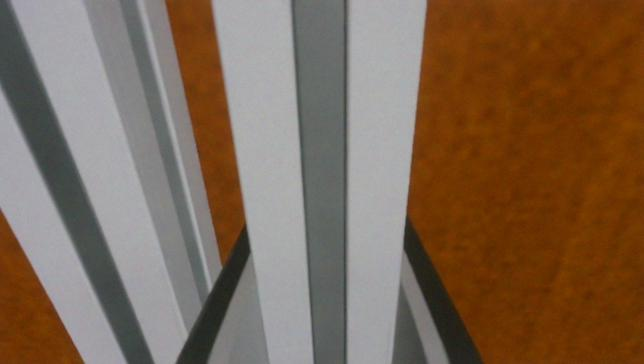

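Request:
move(target={"side":"right","x":0.487,"y":-0.251,"z":0.2995,"quat_wxyz":[1,-0.0025,0,0.007]}, min_time_s=0.5, cameras=[])

Scene clock: 438.87 s.
Joint torques (N m): left_arm=[15.02 3.94 2.47 1.32 -0.35 0.26 0.2] | right_arm=[-10.16 -7.91 -2.96 -2.54 2.12 -3.65 -0.03]
External joint torques (N m): left_arm=[0.85 0.86 -0.38 -0.65 -0.4 0.24 0.2] | right_arm=[0.47 1.36 1.69 2.72 1.89 -3.62 -0.02]
Wrist force (N): left_arm=[-0.9 -1.5 -9.0] | right_arm=[-17.0 -3.6 19.7]
Wrist torque (N m): left_arm=[-0.23 -0.25 0.23] | right_arm=[0.19 0.75 -0.31]
Wrist force, peak (N): left_arm=[-0.6 -1.8 -9.4] | right_arm=[-17.2 -3.5 23.1]
move: done
base_odometry: x=+0.504 y=-0.234 heading=-0.042
lidar_m: 0.20 0.21 0.27 1.12 2.37 1.66 1.55 1.60 2.09 5.03 0.31 0.21
base_status: not commanded
joint_positions: torso_squat_rad=+0.950 torso_shift_rad=+0.300 torso_pitch_rad=+0.889 torso_yaw_rad=+0.000 left_shoulder_pitch_rad=+1.500 left_shoulder_roll_rad=+0.250 left_shoulder_yaw_rad=+0.000 left_elbow_rad=-2.300 left_forearm_roll_rad=+0.000 left_wrist_pitch_rad=-0.040 left_hand_roll_rad=+0.019 left_gripper_m=+0.101 right_shoulder_pitch_rad=-1.055 right_shoulder_roll_rad=-0.689 right_shoulder_yaw_rad=+0.513 right_elbow_rad=-1.124 right_forearm_roll_rad=-0.639 right_wrist_pitch_rad=+1.057 right_hand_roll_rad=-0.463 right_gripper_m=+0.030 head_pan_rad=+0.200 head_tilt_rad=+0.350
joint_status: all done
wheel_motors_off: 0
motor_effort: left_wheel=+2(3) right_wheel=-3(6)
contact_limits: right_gripper_m 672.5 mA
chest: x=+0.1326 y=+0.0003 z=+0.8644 quat_wxyz=(+0.903, +0.000, +0.430, +0.000)
left_hand: x=-0.0620 y=+0.3615 z=+0.6285 quat_wxyz=(+0.985, +0.147, +0.014, -0.088)
right_hand: x=+0.4872 y=-0.2512 z=+0.3005 quat_wxyz=(+1.000, -0.003, +0.000, +0.007)
right_hand_status: reached (checked arc, planned for 0.5 s): 1 mm and 0.1 deg off.

Request:
move(contact_limits={"right_gripper_m":200}, cameras=[])

Request:
move(target={"side":"right","x":0.487,"y":-0.251,"z":0.301,"quat_wxyz":[1,-0.0025,0,0.007]}, cameras=[])

Request:
move(joints={"right_gripper_m":0.039}, cameras=["right_wrist_camera"])

Request:
move(target={"side":"right","x":0.487,"y":-0.251,"z":0.32,"quat_wxyz":[1,-0.0025,0,0.007]}, min_time_s=0.5, cameras=["right_wrist_camera"])

Request:
move(target={"side":"right","x":0.486,"y":-0.25,"z":0.38,"quat_wxyz":[1,-0.0025,0,0.007]}, min_time_s=0.7, cameras=["right_wrist_camera"])

Request:
move(target={"side":"right","x":0.46,"y":-0.23,"z":0.53,"quat_wxyz":[1,0,0,0]}, min_time_s=1, cameras=[])

Request:
move(target={"side":"right","x":0.42,"y":-0.21,"z":0.72,"quat_wxyz":[1,0,0,0.001]}, min_time_s=1, cameras=["head_camera"])

Request:
move(base={"x_m_s":-0.3,"for_s":1.8}, joints={"torso_squat_rad":0.75,"torso_shift_rad":0,"torso_pitch_rad":0.35,"head_pan_rad":0,"head_tilt_rad":0.5}, cameras=[])

Request:
move(base={"turn_rad_s":0.6,"for_s":2.687}, joints={"right_shoulder_pitch_rad":-0.074,"right_shoulder_roll_rad":-0.05,"right_shoulder_yaw_rad":-0.047,"right_elbow_rad":-1.8,"right_forearm_roll_rad":0.313,"right_wrist_pitch_rad":-0.119,"right_hand_roll_rad":1.25,"right_gripper_m":0.045,"left_shoulder_pitch_rad":0.9,"left_shoulder_roll_rad":0.15}, cameras=["head_camera"])

Scene clock: 451.03 s.
Joint torques (N m): left_arm=[15.16 4.2 1.92 1.64 -0.27 -0.04 0.27] | right_arm=[-10.28 -8.22 -2.81 -2.42 2.08 -3.36 -0.03]
External joint torques (N m): left_arm=[0.99 1.13 -0.93 -0.33 -0.32 -0.06 0.26] | right_arm=[0.35 1.05 1.85 2.84 1.85 -3.33 -0.03]
Wrist force (N): left_arm=[-0.7 -1.5 -9.1] | right_arm=[-15.2 -4.0 18.3]
Wrist torque (N m): left_arm=[-0.25 -0.22 0.23] | right_arm=[0.21 0.60 -0.25]
Wrist force, peak (N): left_arm=[-0.7 -1.4 -9.4] | right_arm=[-17.2 -3.6 20.1]
base_odometry: x=+0.504 y=-0.234 heading=-0.042
lidar_m: 0.19 0.20 0.28 1.12 2.36 1.66 1.54 1.59 2.09 5.04 0.31 0.21
base_status: not commanded
joint_positions: torso_squat_rad=+0.950 torso_shift_rad=+0.300 torso_pitch_rad=+0.889 torso_yaw_rad=+0.000 left_shoulder_pitch_rad=+1.500 left_shoulder_roll_rad=+0.250 left_shoulder_yaw_rad=+0.000 left_elbow_rad=-2.300 left_forearm_roll_rad=+0.000 left_wrist_pitch_rad=-0.040 left_hand_roll_rad=+0.019 left_gripper_m=+0.101 right_shoulder_pitch_rad=-1.055 right_shoulder_roll_rad=-0.689 right_shoulder_yaw_rad=+0.513 right_elbow_rad=-1.124 right_forearm_roll_rad=-0.639 right_wrist_pitch_rad=+1.057 right_hand_roll_rad=-0.463 right_gripper_m=+0.030 head_pan_rad=+0.200 head_tilt_rad=+0.350
joint_status: not commanded
wheel_motors_off: 0
motor_effort: left_wheel=+3(3) right_wheel=-1(5)
contact_limits: right_gripper_m 200 mA
chest: x=+0.1325 y=+0.0003 z=+0.8644 quat_wxyz=(+0.903, +0.000, +0.430, +0.000)
left_hand: x=-0.0620 y=+0.3615 z=+0.6285 quat_wxyz=(+0.985, +0.147, +0.014, -0.088)
right_hand: x=+0.4872 y=-0.2512 z=+0.3005 quat_wxyz=(+1.000, -0.003, +0.000, +0.007)

Scene clock: 451.57 s.
Joint torques (N m): left_arm=[15.37 3.78 2.32 1.63 -0.37 0.01 0.24] | right_arm=[-10.33 -8.23 -3.31 -3.44 1.91 -3.15 -0.27]
External joint torques (N m): left_arm=[1.2 0.7 -0.53 -0.34 -0.42 0 0.23] | right_arm=[0.3 1.05 1.34 1.82 1.69 -3.12 -0.27]
Wrist force (N): left_arm=[-0.5 -1.3 -9.1] | right_arm=[-13.9 -4.4 12.4]
Wrist torque (N m): left_arm=[-0.28 -0.19 0.20] | right_arm=[0.19 0.44 -0.23]
Wrist force, peak (N): left_arm=[-1.0 -1.4 -9.2] | right_arm=[-15.0 -4.1 17.7]
move: done
base_odometry: x=+0.504 y=-0.234 heading=-0.042
lidar_m: 0.20 0.20 0.27 1.13 2.36 1.65 1.55 1.58 2.10 5.03 0.30 0.21
base_status: not commanded
joint_positions: torso_squat_rad=+0.950 torso_shift_rad=+0.300 torso_pitch_rad=+0.889 torso_yaw_rad=+0.000 left_shoulder_pitch_rad=+1.500 left_shoulder_roll_rad=+0.250 left_shoulder_yaw_rad=+0.000 left_elbow_rad=-2.300 left_forearm_roll_rad=+0.000 left_wrist_pitch_rad=-0.040 left_hand_roll_rad=+0.019 left_gripper_m=+0.101 right_shoulder_pitch_rad=-1.056 right_shoulder_roll_rad=-0.689 right_shoulder_yaw_rad=+0.513 right_elbow_rad=-1.124 right_forearm_roll_rad=-0.639 right_wrist_pitch_rad=+1.058 right_hand_roll_rad=-0.463 right_gripper_m=+0.030 head_pan_rad=+0.200 head_tilt_rad=+0.350
joint_status: all done
wheel_motors_off: 0
motor_effort: left_wheel=+2(3) right_wheel=-4(5)
contact_limits: right_gripper_m 200 mA
chest: x=+0.1325 y=+0.0003 z=+0.8644 quat_wxyz=(+0.903, +0.000, +0.430, +0.000)
left_hand: x=-0.0620 y=+0.3615 z=+0.6285 quat_wxyz=(+0.985, +0.147, +0.014, -0.088)
right_hand: x=+0.4872 y=-0.2511 z=+0.3007 quat_wxyz=(+1.000, -0.003, +0.000, +0.007)
right_hand_status: reached (checked arc, planned for 0.0 s): 0 mm and 0.0 deg off.

Scene clock: 452.13 s.
Joint torques (N m): left_arm=[15.05 3.8 2.29 1.65 -0.25 0.25 0.16] | right_arm=[-7.22 -8.7 -2.85 -3.39 0.25 0.38 -0.27]
External joint torques (N m): left_arm=[0.88 0.72 -0.56 -0.32 -0.29 0.24 0.16] | right_arm=[3.44 0.58 1.81 1.88 0.02 0.42 -0.27]
Wrist force (N): left_arm=[-0.6 -1.6 -8.8] | right_arm=[-0.9 -5.0 -2.9]
Wrist torque (N m): left_arm=[-0.22 -0.21 0.21] | right_arm=[0.07 -0.36 -0.35]
Wrist force, peak (N): left_arm=[-0.7 -1.4 -9.4] | right_arm=[-13.9 -4.4 12.0]
move: done
base_odometry: x=+0.504 y=-0.234 heading=-0.042
lidar_m: 0.19 0.20 0.28 1.13 2.36 1.66 1.54 1.59 2.09 5.05 0.30 0.21
base_status: not commanded
joint_positions: torso_squat_rad=+0.950 torso_shift_rad=+0.300 torso_pitch_rad=+0.889 torso_yaw_rad=+0.000 left_shoulder_pitch_rad=+1.500 left_shoulder_roll_rad=+0.250 left_shoulder_yaw_rad=+0.000 left_elbow_rad=-2.300 left_forearm_roll_rad=+0.000 left_wrist_pitch_rad=-0.040 left_hand_roll_rad=+0.019 left_gripper_m=+0.101 right_shoulder_pitch_rad=-1.056 right_shoulder_roll_rad=-0.689 right_shoulder_yaw_rad=+0.513 right_elbow_rad=-1.124 right_forearm_roll_rad=-0.639 right_wrist_pitch_rad=+1.057 right_hand_roll_rad=-0.463 right_gripper_m=+0.039 head_pan_rad=+0.200 head_tilt_rad=+0.350
joint_status: all done
wheel_motors_off: 0
motor_effort: left_wheel=+3(3) right_wheel=-1(4)
contact_limits: right_gripper_m 200 mA
chest: x=+0.1326 y=+0.0003 z=+0.8644 quat_wxyz=(+0.903, +0.000, +0.430, +0.000)
left_hand: x=-0.0620 y=+0.3615 z=+0.6285 quat_wxyz=(+0.985, +0.147, +0.014, -0.088)
right_hand: x=+0.4880 y=-0.2510 z=+0.3009 quat_wxyz=(+1.000, -0.002, -0.001, +0.007)
right_wrist_camera: T_world_to_cam=[[-0.999949, 0.00399293, -0.00925996, 0.493411], [-0.000553213, 0.895164, 0.445737, 0.121013], [0.010069, 0.44572, -0.895116, 0.45033], [0, 0, 0, 1]] pos_world=[0.488919, -0.311018, 0.353727]

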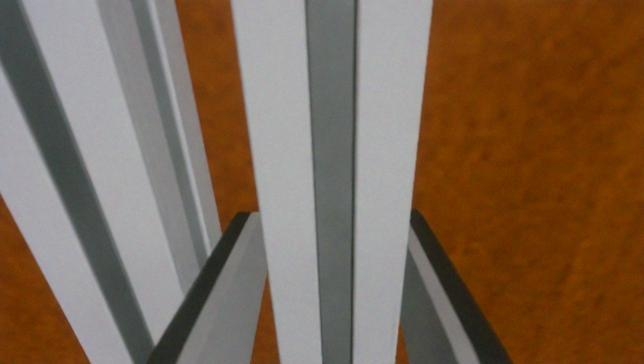

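Scene clock: 453.03 s.
Joint torques (N m): left_arm=[14.83 3.83 2.07 1.49 -0.05 -0.1 0.31] | right_arm=[-9.66 -11.2 -5.16 -6.09 0.24 0 -0.46]
External joint torques (N m): left_arm=[0.66 0.75 -0.78 -0.48 -0.1 -0.12 0.3] | right_arm=[0.73 -1.6 0.01 -0.55 0.01 0.02 -0.46]
Wrist force (N): left_arm=[-0.6 -1.2 -9.1] | right_arm=[-4.7 -4.6 -12.6]
Wrist torque (N m): left_arm=[-0.28 -0.21 0.21] | right_arm=[0.06 -0.46 -0.34]
Wrist force, peak (N): left_arm=[-0.6 -1.5 -9.4] | right_arm=[-5.3 -5.0 -13.3]
move: done
base_odometry: x=+0.504 y=-0.234 heading=-0.042
lidar_m: 0.20 0.20 0.27 1.12 2.35 1.66 1.55 1.59 2.09 5.04 0.30 0.21
base_status: not commanded
joint_positions: torso_squat_rad=+0.950 torso_shift_rad=+0.300 torso_pitch_rad=+0.890 torso_yaw_rad=+0.000 left_shoulder_pitch_rad=+1.500 left_shoulder_roll_rad=+0.250 left_shoulder_yaw_rad=+0.000 left_elbow_rad=-2.300 left_forearm_roll_rad=+0.000 left_wrist_pitch_rad=-0.040 left_hand_roll_rad=+0.019 left_gripper_m=+0.101 right_shoulder_pitch_rad=-1.027 right_shoulder_roll_rad=-0.735 right_shoulder_yaw_rad=+0.505 right_elbow_rad=-1.248 right_forearm_roll_rad=-0.645 right_wrist_pitch_rad=+1.126 right_hand_roll_rad=-0.507 right_gripper_m=+0.039 head_pan_rad=+0.200 head_tilt_rad=+0.350
joint_status: all done
wheel_motors_off: 0
motor_effort: left_wheel=+3(4) right_wheel=-2(5)
contact_limits: right_gripper_m 200 mA
chest: x=+0.1327 y=+0.0003 z=+0.8643 quat_wxyz=(+0.903, +0.000, +0.430, +0.000)
left_hand: x=-0.0620 y=+0.3615 z=+0.6285 quat_wxyz=(+0.985, +0.147, +0.014, -0.088)
right_hand: x=+0.4870 y=-0.2508 z=+0.3197 quat_wxyz=(+1.000, -0.002, +0.000, +0.007)
right_hand_status: reached (checked arc, planned for 0.5 s): 0 mm and 0.0 deg off.
right_wrist_camera: T_world_to_cam=[[-0.999974, 0.0035816, -0.00621942, 0.491528], [0.000433131, 0.895116, 0.445834, 0.111922], [0.0071639, 0.445819, -0.895094, 0.468515], [0, 0, 0, 1]] pos_world=[0.48811, -0.310817, 0.372523]

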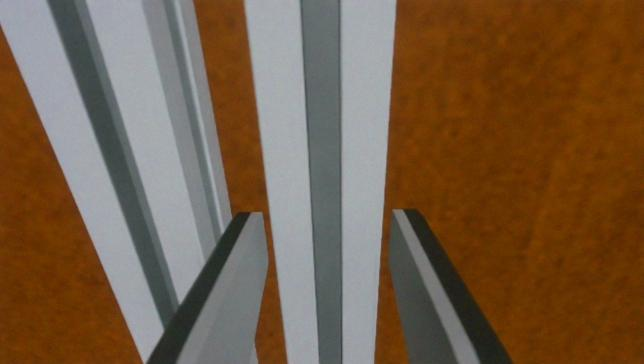

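Scene clock: 454.13 s.
Joint torques (N m): left_arm=[15.42 4.02 2.09 1.45 -0.36 0.23 0.33] | right_arm=[-9.56 -11.24 -6.56 -6.63 0.09 -0.24 -0.52]
External joint torques (N m): left_arm=[1.25 0.95 -0.76 -0.52 -0.41 0.21 0.32] | right_arm=[0.36 -0.78 -0.15 -0.65 -0.15 -0.23 -0.52]
Wrist force (N): left_arm=[-0.8 -1.4 -9.2] | right_arm=[-5.2 -4.3 -12.6]
Wrist torque (N m): left_arm=[-0.23 -0.25 0.23] | right_arm=[0.05 -0.56 -0.37]
Wrist force, peak (N): left_arm=[-0.7 -1.0 -9.5] | right_arm=[-5.2 -5.3 -13.1]
move: done
base_odometry: x=+0.504 y=-0.234 heading=-0.042
lidar_m: 0.20 0.20 0.26 1.14 2.35 1.65 1.55 1.58 2.10 5.03 0.29 0.21
base_status: not commanded
joint_positions: torso_squat_rad=+0.950 torso_shift_rad=+0.300 torso_pitch_rad=+0.890 torso_yaw_rad=+0.000 left_shoulder_pitch_rad=+1.500 left_shoulder_roll_rad=+0.250 left_shoulder_yaw_rad=+0.000 left_elbow_rad=-2.300 left_forearm_roll_rad=+0.000 left_wrist_pitch_rad=-0.040 left_hand_roll_rad=+0.019 left_gripper_m=+0.101 right_shoulder_pitch_rad=-0.970 right_shoulder_roll_rad=-0.861 right_shoulder_yaw_rad=+0.468 right_elbow_rad=-1.560 right_forearm_roll_rad=-0.690 right_wrist_pitch_rad=+1.305 right_hand_roll_rad=-0.622 right_gripper_m=+0.039 head_pan_rad=+0.200 head_tilt_rad=+0.350
joint_status: all done
wheel_motors_off: 0
motor_effort: left_wheel=+2(4) right_wheel=-3(5)
contact_limits: right_gripper_m 200 mA
chest: x=+0.1327 y=+0.0003 z=+0.8643 quat_wxyz=(+0.903, +0.000, +0.430, +0.000)
left_hand: x=-0.0620 y=+0.3615 z=+0.6285 quat_wxyz=(+0.985, +0.147, +0.014, -0.088)
right_hand: x=+0.4860 y=-0.2499 z=+0.3799 quat_wxyz=(+1.000, -0.002, +0.000, +0.007)
right_hand_status: reached (checked arc, planned for 0.7 s): 0 mm and 0.0 deg off.
right_wrist_camera: T_world_to_cam=[[-0.999971, 0.00376022, -0.00657735, 0.49111], [0.000435131, 0.895215, 0.445634, 0.0844401], [0.00756383, 0.445618, -0.895191, 0.521924], [0, 0, 0, 1]] pos_world=[0.487112, -0.310018, 0.432823]

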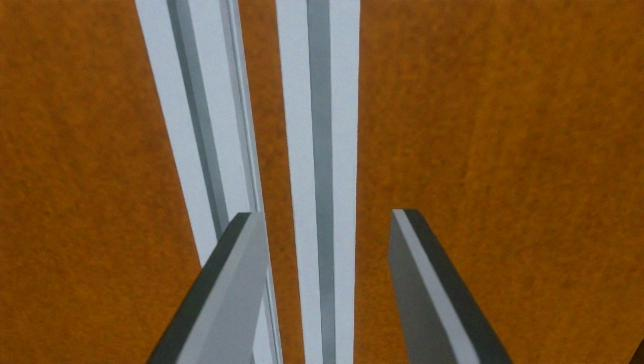

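Scene clock: 455.50 s.
Joint torques (N m): left_arm=[14.78 3.64 2.59 1.25 -0.27 0.23 0.11] | right_arm=[-7.81 -11.53 -6.27 -5.93 0.42 -0.17 -0.23]
External joint torques (N m): left_arm=[0.61 0.56 -0.26 -0.72 -0.32 0.21 0.1] | right_arm=[1.42 -0.52 1.35 -0.49 0.19 -0.16 -0.23]
Wrist force (N): left_arm=[-0.8 -1.3 -8.9] | right_arm=[-5.2 -4.5 -12.4]
Wrist torque (N m): left_arm=[-0.27 -0.24 0.23] | right_arm=[0.04 -0.57 -0.36]
Wrist force, peak (N): left_arm=[-1.0 -1.4 -9.3] | right_arm=[-5.6 -3.5 -13.5]
move: done
base_odometry: x=+0.504 y=-0.234 heading=-0.042
lidar_m: 0.19 0.20 0.28 1.12 2.37 1.66 1.55 1.59 2.08 5.04 0.31 0.22
base_status: not commanded
joint_positions: torso_squat_rad=+0.950 torso_shift_rad=+0.300 torso_pitch_rad=+0.890 torso_yaw_rad=+0.000 left_shoulder_pitch_rad=+1.500 left_shoulder_roll_rad=+0.250 left_shoulder_yaw_rad=+0.000 left_elbow_rad=-2.300 left_forearm_roll_rad=+0.000 left_wrist_pitch_rad=-0.040 left_hand_roll_rad=+0.019 left_gripper_m=+0.101 right_shoulder_pitch_rad=-0.944 right_shoulder_roll_rad=-1.087 right_shoulder_yaw_rad=+0.323 right_elbow_rad=-2.154 right_forearm_roll_rad=-0.906 right_wrist_pitch_rad=+1.692 right_hand_roll_rad=-0.933 right_gripper_m=+0.039 head_pan_rad=+0.200 head_tilt_rad=+0.350
joint_status: all done
wheel_motors_off: 0
motor_effort: left_wheel=+3(4) right_wheel=-1(6)
contact_limits: right_gripper_m 200 mA
chest: x=+0.1327 y=+0.0003 z=+0.8643 quat_wxyz=(+0.903, +0.000, +0.430, +0.000)
left_hand: x=-0.0620 y=+0.3615 z=+0.6285 quat_wxyz=(+0.985, +0.147, +0.014, -0.088)
right_hand: x=+0.4602 y=-0.2300 z=+0.5295 quat_wxyz=(+1.000, +0.000, +0.000, +0.001)
right_hand_status: reached (checked arc, planned for 1.0 s): 1 mm and 0.1 deg off.

Scene clock: 456.87 s.
Joint torques (N m): left_arm=[15.1 3.68 1.54 1.56 -0.21 0.19 0.37] | right_arm=[-9.27 -11.5 -6.69 -0.18 0.75 0.05 -0.22]
External joint torques (N m): left_arm=[0.93 0.6 -1.31 -0.42 -0.26 0.18 0.36] | right_arm=[0.7 -0.5 0.74 -0.3 0.55 0.07 -0.23]
Wrist force (N): left_arm=[-1.2 -1.7 -9.2] | right_arm=[-5.1 -4.2 -12.5]
Wrist torque (N m): left_arm=[-0.22 -0.28 0.22] | right_arm=[-0.03 -0.57 -0.33]
Wrist force, peak (N): left_arm=[-0.9 -1.7 -9.2] | right_arm=[-5.4 -4.4 -13.5]
move: done
base_odometry: x=+0.504 y=-0.234 heading=-0.042
lidar_m: 0.20 0.20 0.27 1.12 2.36 1.66 1.55 1.59 2.09 5.04 0.30 0.21
base_status: not commanded
joint_positions: torso_squat_rad=+0.950 torso_shift_rad=+0.300 torso_pitch_rad=+0.890 torso_yaw_rad=+0.000 left_shoulder_pitch_rad=+1.500 left_shoulder_roll_rad=+0.250 left_shoulder_yaw_rad=+0.000 left_elbow_rad=-2.300 left_forearm_roll_rad=+0.000 left_wrist_pitch_rad=-0.040 left_hand_roll_rad=+0.019 left_gripper_m=+0.101 right_shoulder_pitch_rad=-1.373 right_shoulder_roll_rad=-1.416 right_shoulder_yaw_rad=+0.172 right_elbow_rad=-2.502 right_forearm_roll_rad=-1.651 right_wrist_pitch_rad=+1.919 right_hand_roll_rad=-1.407 right_gripper_m=+0.039 head_pan_rad=+0.200 head_tilt_rad=+0.350
joint_status: all done
wheel_motors_off: 0
motor_effort: left_wheel=+3(4) right_wheel=-2(5)
contact_limits: right_gripper_m 200 mA
chest: x=+0.1327 y=+0.0003 z=+0.8643 quat_wxyz=(+0.903, +0.000, +0.430, +0.000)
left_hand: x=-0.0620 y=+0.3615 z=+0.6285 quat_wxyz=(+0.985, +0.147, +0.015, -0.088)
right_hand: x=+0.4201 y=-0.2106 z=+0.7200 quat_wxyz=(+1.000, +0.004, -0.002, +0.000)
right_hand_status: reached (checked arc, planned for 1.0 s): 1 mm and 0.6 deg off.
head_camera: T_world_to_cam=[[0.0785766, -0.989865, -0.118296, 0.0972819], [-0.928348, -0.0294104, -0.370546, 0.697752], [0.363311, 0.138936, -0.92125, 0.727947], [0, 0, 0, 1]] pos_world=[0.375641, 0.0156788, 0.940679]

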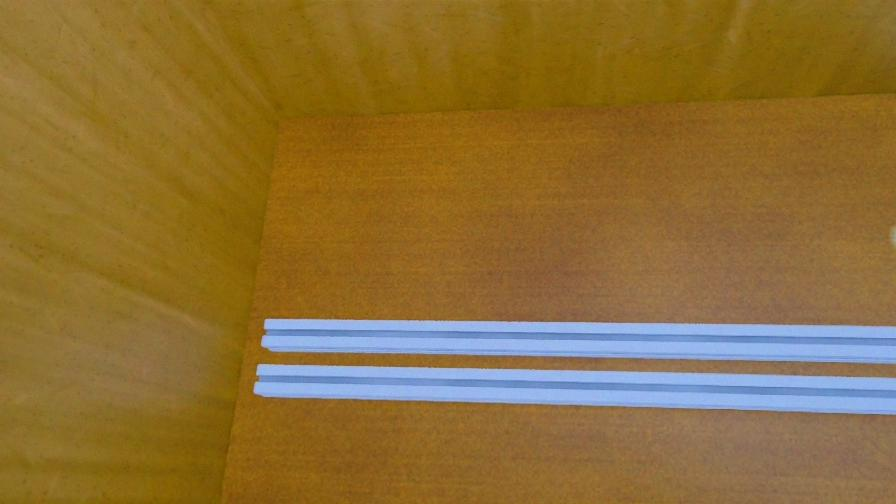

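Scene clock: 460.13 s.
Joint torques (N m): left_arm=[13.5 3.92 3.13 -3.75 -0.59 -0.81 0.15] | right_arm=[-9.87 -8.8 -5.63 3.85 1.34 -0.39 -0.09]
External joint torques (N m): left_arm=[0.81 0.11 -0.34 -0.41 -0.66 0.12 0.17] | right_arm=[0.86 -0.65 0.97 -0.12 0.23 -0.21 -0.12]
Wrist force (N): left_arm=[-3.4 -1.6 -8.0] | right_arm=[-8.4 -4.3 -11.7]
Wrist torque (N m): left_arm=[-0.20 -0.32 0.23] | right_arm=[-0.03 -0.73 -0.38]
Wrist force, peak (N): left_arm=[-2.1 -2.3 -9.3] | right_arm=[-7.2 -4.3 -12.7]
move: done
base_odometry: x=-0.035 y=-0.211 heading=-0.044
lidar_m: 0.74 0.76 1.31 4.99 1.56 1.10 1.01 1.03 1.37 3.25 1.11 0.78
base_status: done (sent for 1.8 of 1.8 s)
joint_positions: torso_squat_rad=+0.750 torso_shift_rad=+0.000 torso_pitch_rad=+0.350 torso_yaw_rad=+0.000 left_shoulder_pitch_rad=+1.500 left_shoulder_roll_rad=+0.250 left_shoulder_yaw_rad=+0.000 left_elbow_rad=-2.300 left_forearm_roll_rad=+0.000 left_wrist_pitch_rad=-0.040 left_hand_roll_rad=+0.019 left_gripper_m=+0.101 right_shoulder_pitch_rad=-1.373 right_shoulder_roll_rad=-1.416 right_shoulder_yaw_rad=+0.172 right_elbow_rad=-2.502 right_forearm_roll_rad=-1.650 right_wrist_pitch_rad=+1.919 right_hand_roll_rad=-1.407 right_gripper_m=+0.039 head_pan_rad=+0.000 head_tilt_rad=+0.500
joint_status: all done
wheel_motors_off: 0
motor_effort: left_wheel=-23(37) right_wheel=+21(45)
contact_limits: right_gripper_m 200 mA
chest: x=-0.1220 y=+0.0003 z=+1.0834 quat_wxyz=(+0.985, +0.000, +0.174, +0.000)
left_hand: x=-0.1678 y=+0.3615 z=+0.7811 quat_wxyz=(+0.953, +0.165, -0.249, -0.046)
right_hand: x=+0.1987 y=-0.2105 z=+1.1073 quat_wxyz=(+0.963, +0.004, -0.269, +0.001)

Scene clock: 464.40 s.
Joint torques (N m): left_arm=[8.25 1.65 2.17 -8.09 -0.28 -1.71 0.15] | right_arm=[-6.8 -1.22 -1.13 -11.27 0.02 -1.65 -0.49]
External joint torques (N m): left_arm=[1.08 -1.26 -0.45 0.02 -0.34 -0.04 0.19] | right_arm=[-0.62 0.35 -0.4 -0.81 -0.05 0.19 -0.49]
Wrist force (N): left_arm=[-6.2 -1.2 -5.7] | right_arm=[-3.9 1.7 -5.9]
Wrist torque (N m): left_arm=[-0.17 -0.51 0.27] | right_arm=[-0.39 -0.40 -0.35]
Wrist force, peak (N): left_arm=[-5.1 -1.7 -7.6] | right_arm=[-9.4 -4.7 -11.6]
move: done
base_odometry: x=-0.035 y=-0.211 heading=+1.576
lidar_m: 4.02 1.45 1.06 1.02 1.07 1.44 3.85 1.06 0.77 0.74 0.77 1.30
base_status: done (sent for 2.7 of 2.7 s)
joint_positions: torso_squat_rad=+0.750 torso_shift_rad=+0.000 torso_pitch_rad=+0.350 torso_yaw_rad=+0.000 left_shoulder_pitch_rad=+0.900 left_shoulder_roll_rad=+0.150 left_shoulder_yaw_rad=+0.000 left_elbow_rad=-2.300 left_forearm_roll_rad=+0.000 left_wrist_pitch_rad=-0.040 left_hand_roll_rad=+0.019 left_gripper_m=+0.101 right_shoulder_pitch_rad=-0.074 right_shoulder_roll_rad=-0.050 right_shoulder_yaw_rad=-0.047 right_elbow_rad=-1.800 right_forearm_roll_rad=+0.313 right_wrist_pitch_rad=-0.119 right_hand_roll_rad=+1.250 right_gripper_m=+0.045 head_pan_rad=+0.000 head_tilt_rad=+0.500
joint_status: all done
wheel_motors_off: 0
motor_effort: left_wheel=+3(48) right_wheel=+18(59)
contact_limits: right_gripper_m 200 mA
chest: x=-0.1220 y=+0.0003 z=+1.0834 quat_wxyz=(+0.985, +0.000, +0.174, +0.000)
left_hand: x=+0.0708 y=+0.3288 z=+0.7998 quat_wxyz=(+0.840, +0.125, -0.526, -0.031)
right_hand: x=+0.3435 y=-0.2306 z=+0.8561 quat_wxyz=(+0.465, -0.519, -0.512, +0.503)
head_camera: T_world_to_cam=[[-0.0573839, -0.998222, 0.0161511, -0.0163381], [-0.717559, 0.0299909, -0.695851, 0.912683], [0.694129, -0.05152, -0.718004, 0.871367], [0, 0, 0, 1]] pos_world=[0.0491256, 0.00121162, 1.261]

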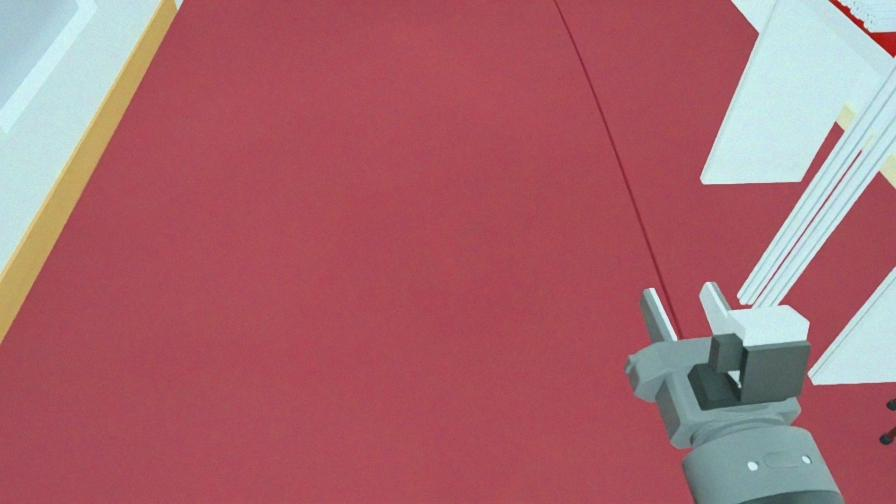

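Request:
move(base={"x_m_s":0.35,"for_s":3.333}, joints={"torso_squat_rad":1.19}, cameras=[])

Request:
move(base={"turn_rad_s":-0.6,"for_s":2.63}, cameras=["head_camera"])

Scene clock: 473.13 s.
Joint torques (N m): left_arm=[8.03 1.55 2.27 -8.09 -0.3 -1.53 0.1] | right_arm=[-5.89 -0.93 -0.86 -11.31 0.03 -1.87 -0.52]
External joint torques (N m): left_arm=[0.85 -1.37 -0.35 0.02 -0.35 0.13 0.15] | right_arm=[0.28 0.64 -0.12 -0.86 -0.04 -0.03 -0.51]
Wrist force (N): left_arm=[-6.2 -1.7 -5.8] | right_arm=[-3.6 1.8 -5.8]
Wrist torque (N m): left_arm=[-0.17 -0.57 0.30] | right_arm=[-0.35 -0.38 -0.36]
Wrist force, peak (N): left_arm=[-6.8 -1.3 -6.1] | right_arm=[-3.9 2.1 -6.1]
move: done
base_odometry: x=-0.042 y=+0.955 heading=+1.576
lidar_m: 4.05 1.46 1.07 1.03 1.07 1.46 3.90 1.10 1.01 0.88 1.00 2.18
base_status: done (sent for 3.33 of 3.33 s)
joint_positions: torso_squat_rad=+1.190 torso_shift_rad=+0.000 torso_pitch_rad=+0.350 torso_yaw_rad=+0.000 left_shoulder_pitch_rad=+0.900 left_shoulder_roll_rad=+0.150 left_shoulder_yaw_rad=+0.000 left_elbow_rad=-2.300 left_forearm_roll_rad=+0.000 left_wrist_pitch_rad=-0.040 left_hand_roll_rad=+0.019 left_gripper_m=+0.101 right_shoulder_pitch_rad=-0.074 right_shoulder_roll_rad=-0.050 right_shoulder_yaw_rad=-0.047 right_elbow_rad=-1.800 right_forearm_roll_rad=+0.313 right_wrist_pitch_rad=-0.119 right_hand_roll_rad=+1.250 right_gripper_m=+0.045 head_pan_rad=+0.000 head_tilt_rad=+0.500
joint_status: all done
wheel_motors_off: 0
motor_effort: left_wheel=+8(44) right_wheel=-7(51)
contact_limits: right_gripper_m 200 mA
chest: x=-0.1219 y=+0.0003 z=+0.8313 quat_wxyz=(+0.985, +0.000, +0.174, +0.000)
left_hand: x=+0.0708 y=+0.3287 z=+0.5477 quat_wxyz=(+0.841, +0.125, -0.526, -0.031)
right_hand: x=+0.3436 y=-0.2306 z=+0.6040 quat_wxyz=(+0.465, -0.519, -0.512, +0.503)

Scene clock: 477.30 s.
Joint torques (N m): left_arm=[8.19 1.28 1.54 -7.67 -0.48 -1.84 0.13] | right_arm=[-6.21 -1.22 -0.96 -11.41 0.01 -1.93 -0.68]
External joint torques (N m): left_arm=[1.02 -1.63 -1.08 0.44 -0.54 -0.18 0.17] | right_arm=[-0.03 0.35 -0.22 -0.95 -0.07 -0.09 -0.67]
Wrist force (N): left_arm=[-6.7 -1.2 -6.1] | right_arm=[-3.9 2.0 -5.7]
Wrist torque (N m): left_arm=[-0.23 -0.64 0.28] | right_arm=[-0.36 -0.41 -0.35]
Wrist force, peak (N): left_arm=[-6.9 -1.4 -6.1] | right_arm=[-4.0 2.1 -6.0]
move: done
base_odometry: x=-0.042 y=+0.955 heading=-0.003
lidar_m: 0.88 1.00 2.15 4.29 1.49 1.07 1.01 1.04 1.43 3.72 1.10 1.00
base_status: done (sent for 2.63 of 2.63 s)
joint_positions: torso_squat_rad=+1.190 torso_shift_rad=+0.000 torso_pitch_rad=+0.350 torso_yaw_rad=+0.000 left_shoulder_pitch_rad=+0.900 left_shoulder_roll_rad=+0.150 left_shoulder_yaw_rad=+0.000 left_elbow_rad=-2.300 left_forearm_roll_rad=+0.000 left_wrist_pitch_rad=-0.040 left_hand_roll_rad=+0.019 left_gripper_m=+0.101 right_shoulder_pitch_rad=-0.074 right_shoulder_roll_rad=-0.050 right_shoulder_yaw_rad=-0.047 right_elbow_rad=-1.800 right_forearm_roll_rad=+0.313 right_wrist_pitch_rad=-0.119 right_hand_roll_rad=+1.250 right_gripper_m=+0.045 head_pan_rad=+0.000 head_tilt_rad=+0.500
joint_status: not commanded
wheel_motors_off: 0
motor_effort: left_wheel=+17(40) right_wheel=+4(45)
contact_limits: right_gripper_m 200 mA
chest: x=-0.1219 y=+0.0003 z=+0.8313 quat_wxyz=(+0.985, +0.000, +0.174, +0.000)
left_hand: x=+0.0708 y=+0.3287 z=+0.5477 quat_wxyz=(+0.841, +0.125, -0.526, -0.031)
right_hand: x=+0.3436 y=-0.2306 z=+0.6040 quat_wxyz=(+0.465, -0.519, -0.512, +0.503)
head_camera: T_world_to_cam=[[-0.0573788, -0.998222, 0.016159, -0.0122631], [-0.717706, 0.0299927, -0.6957, 0.737258], [0.693978, -0.0515158, -0.718151, 0.690375], [0, 0, 0, 1]] pos_world=[0.0493255, 0.00121162, 1.0089]

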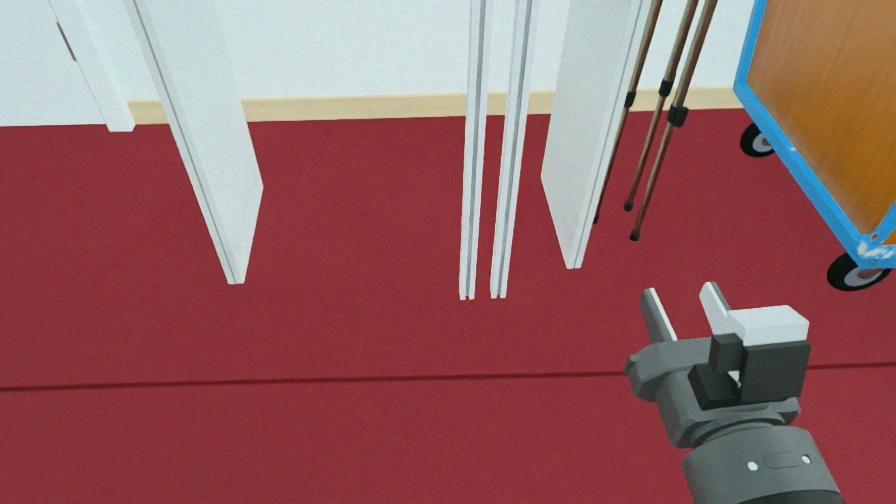

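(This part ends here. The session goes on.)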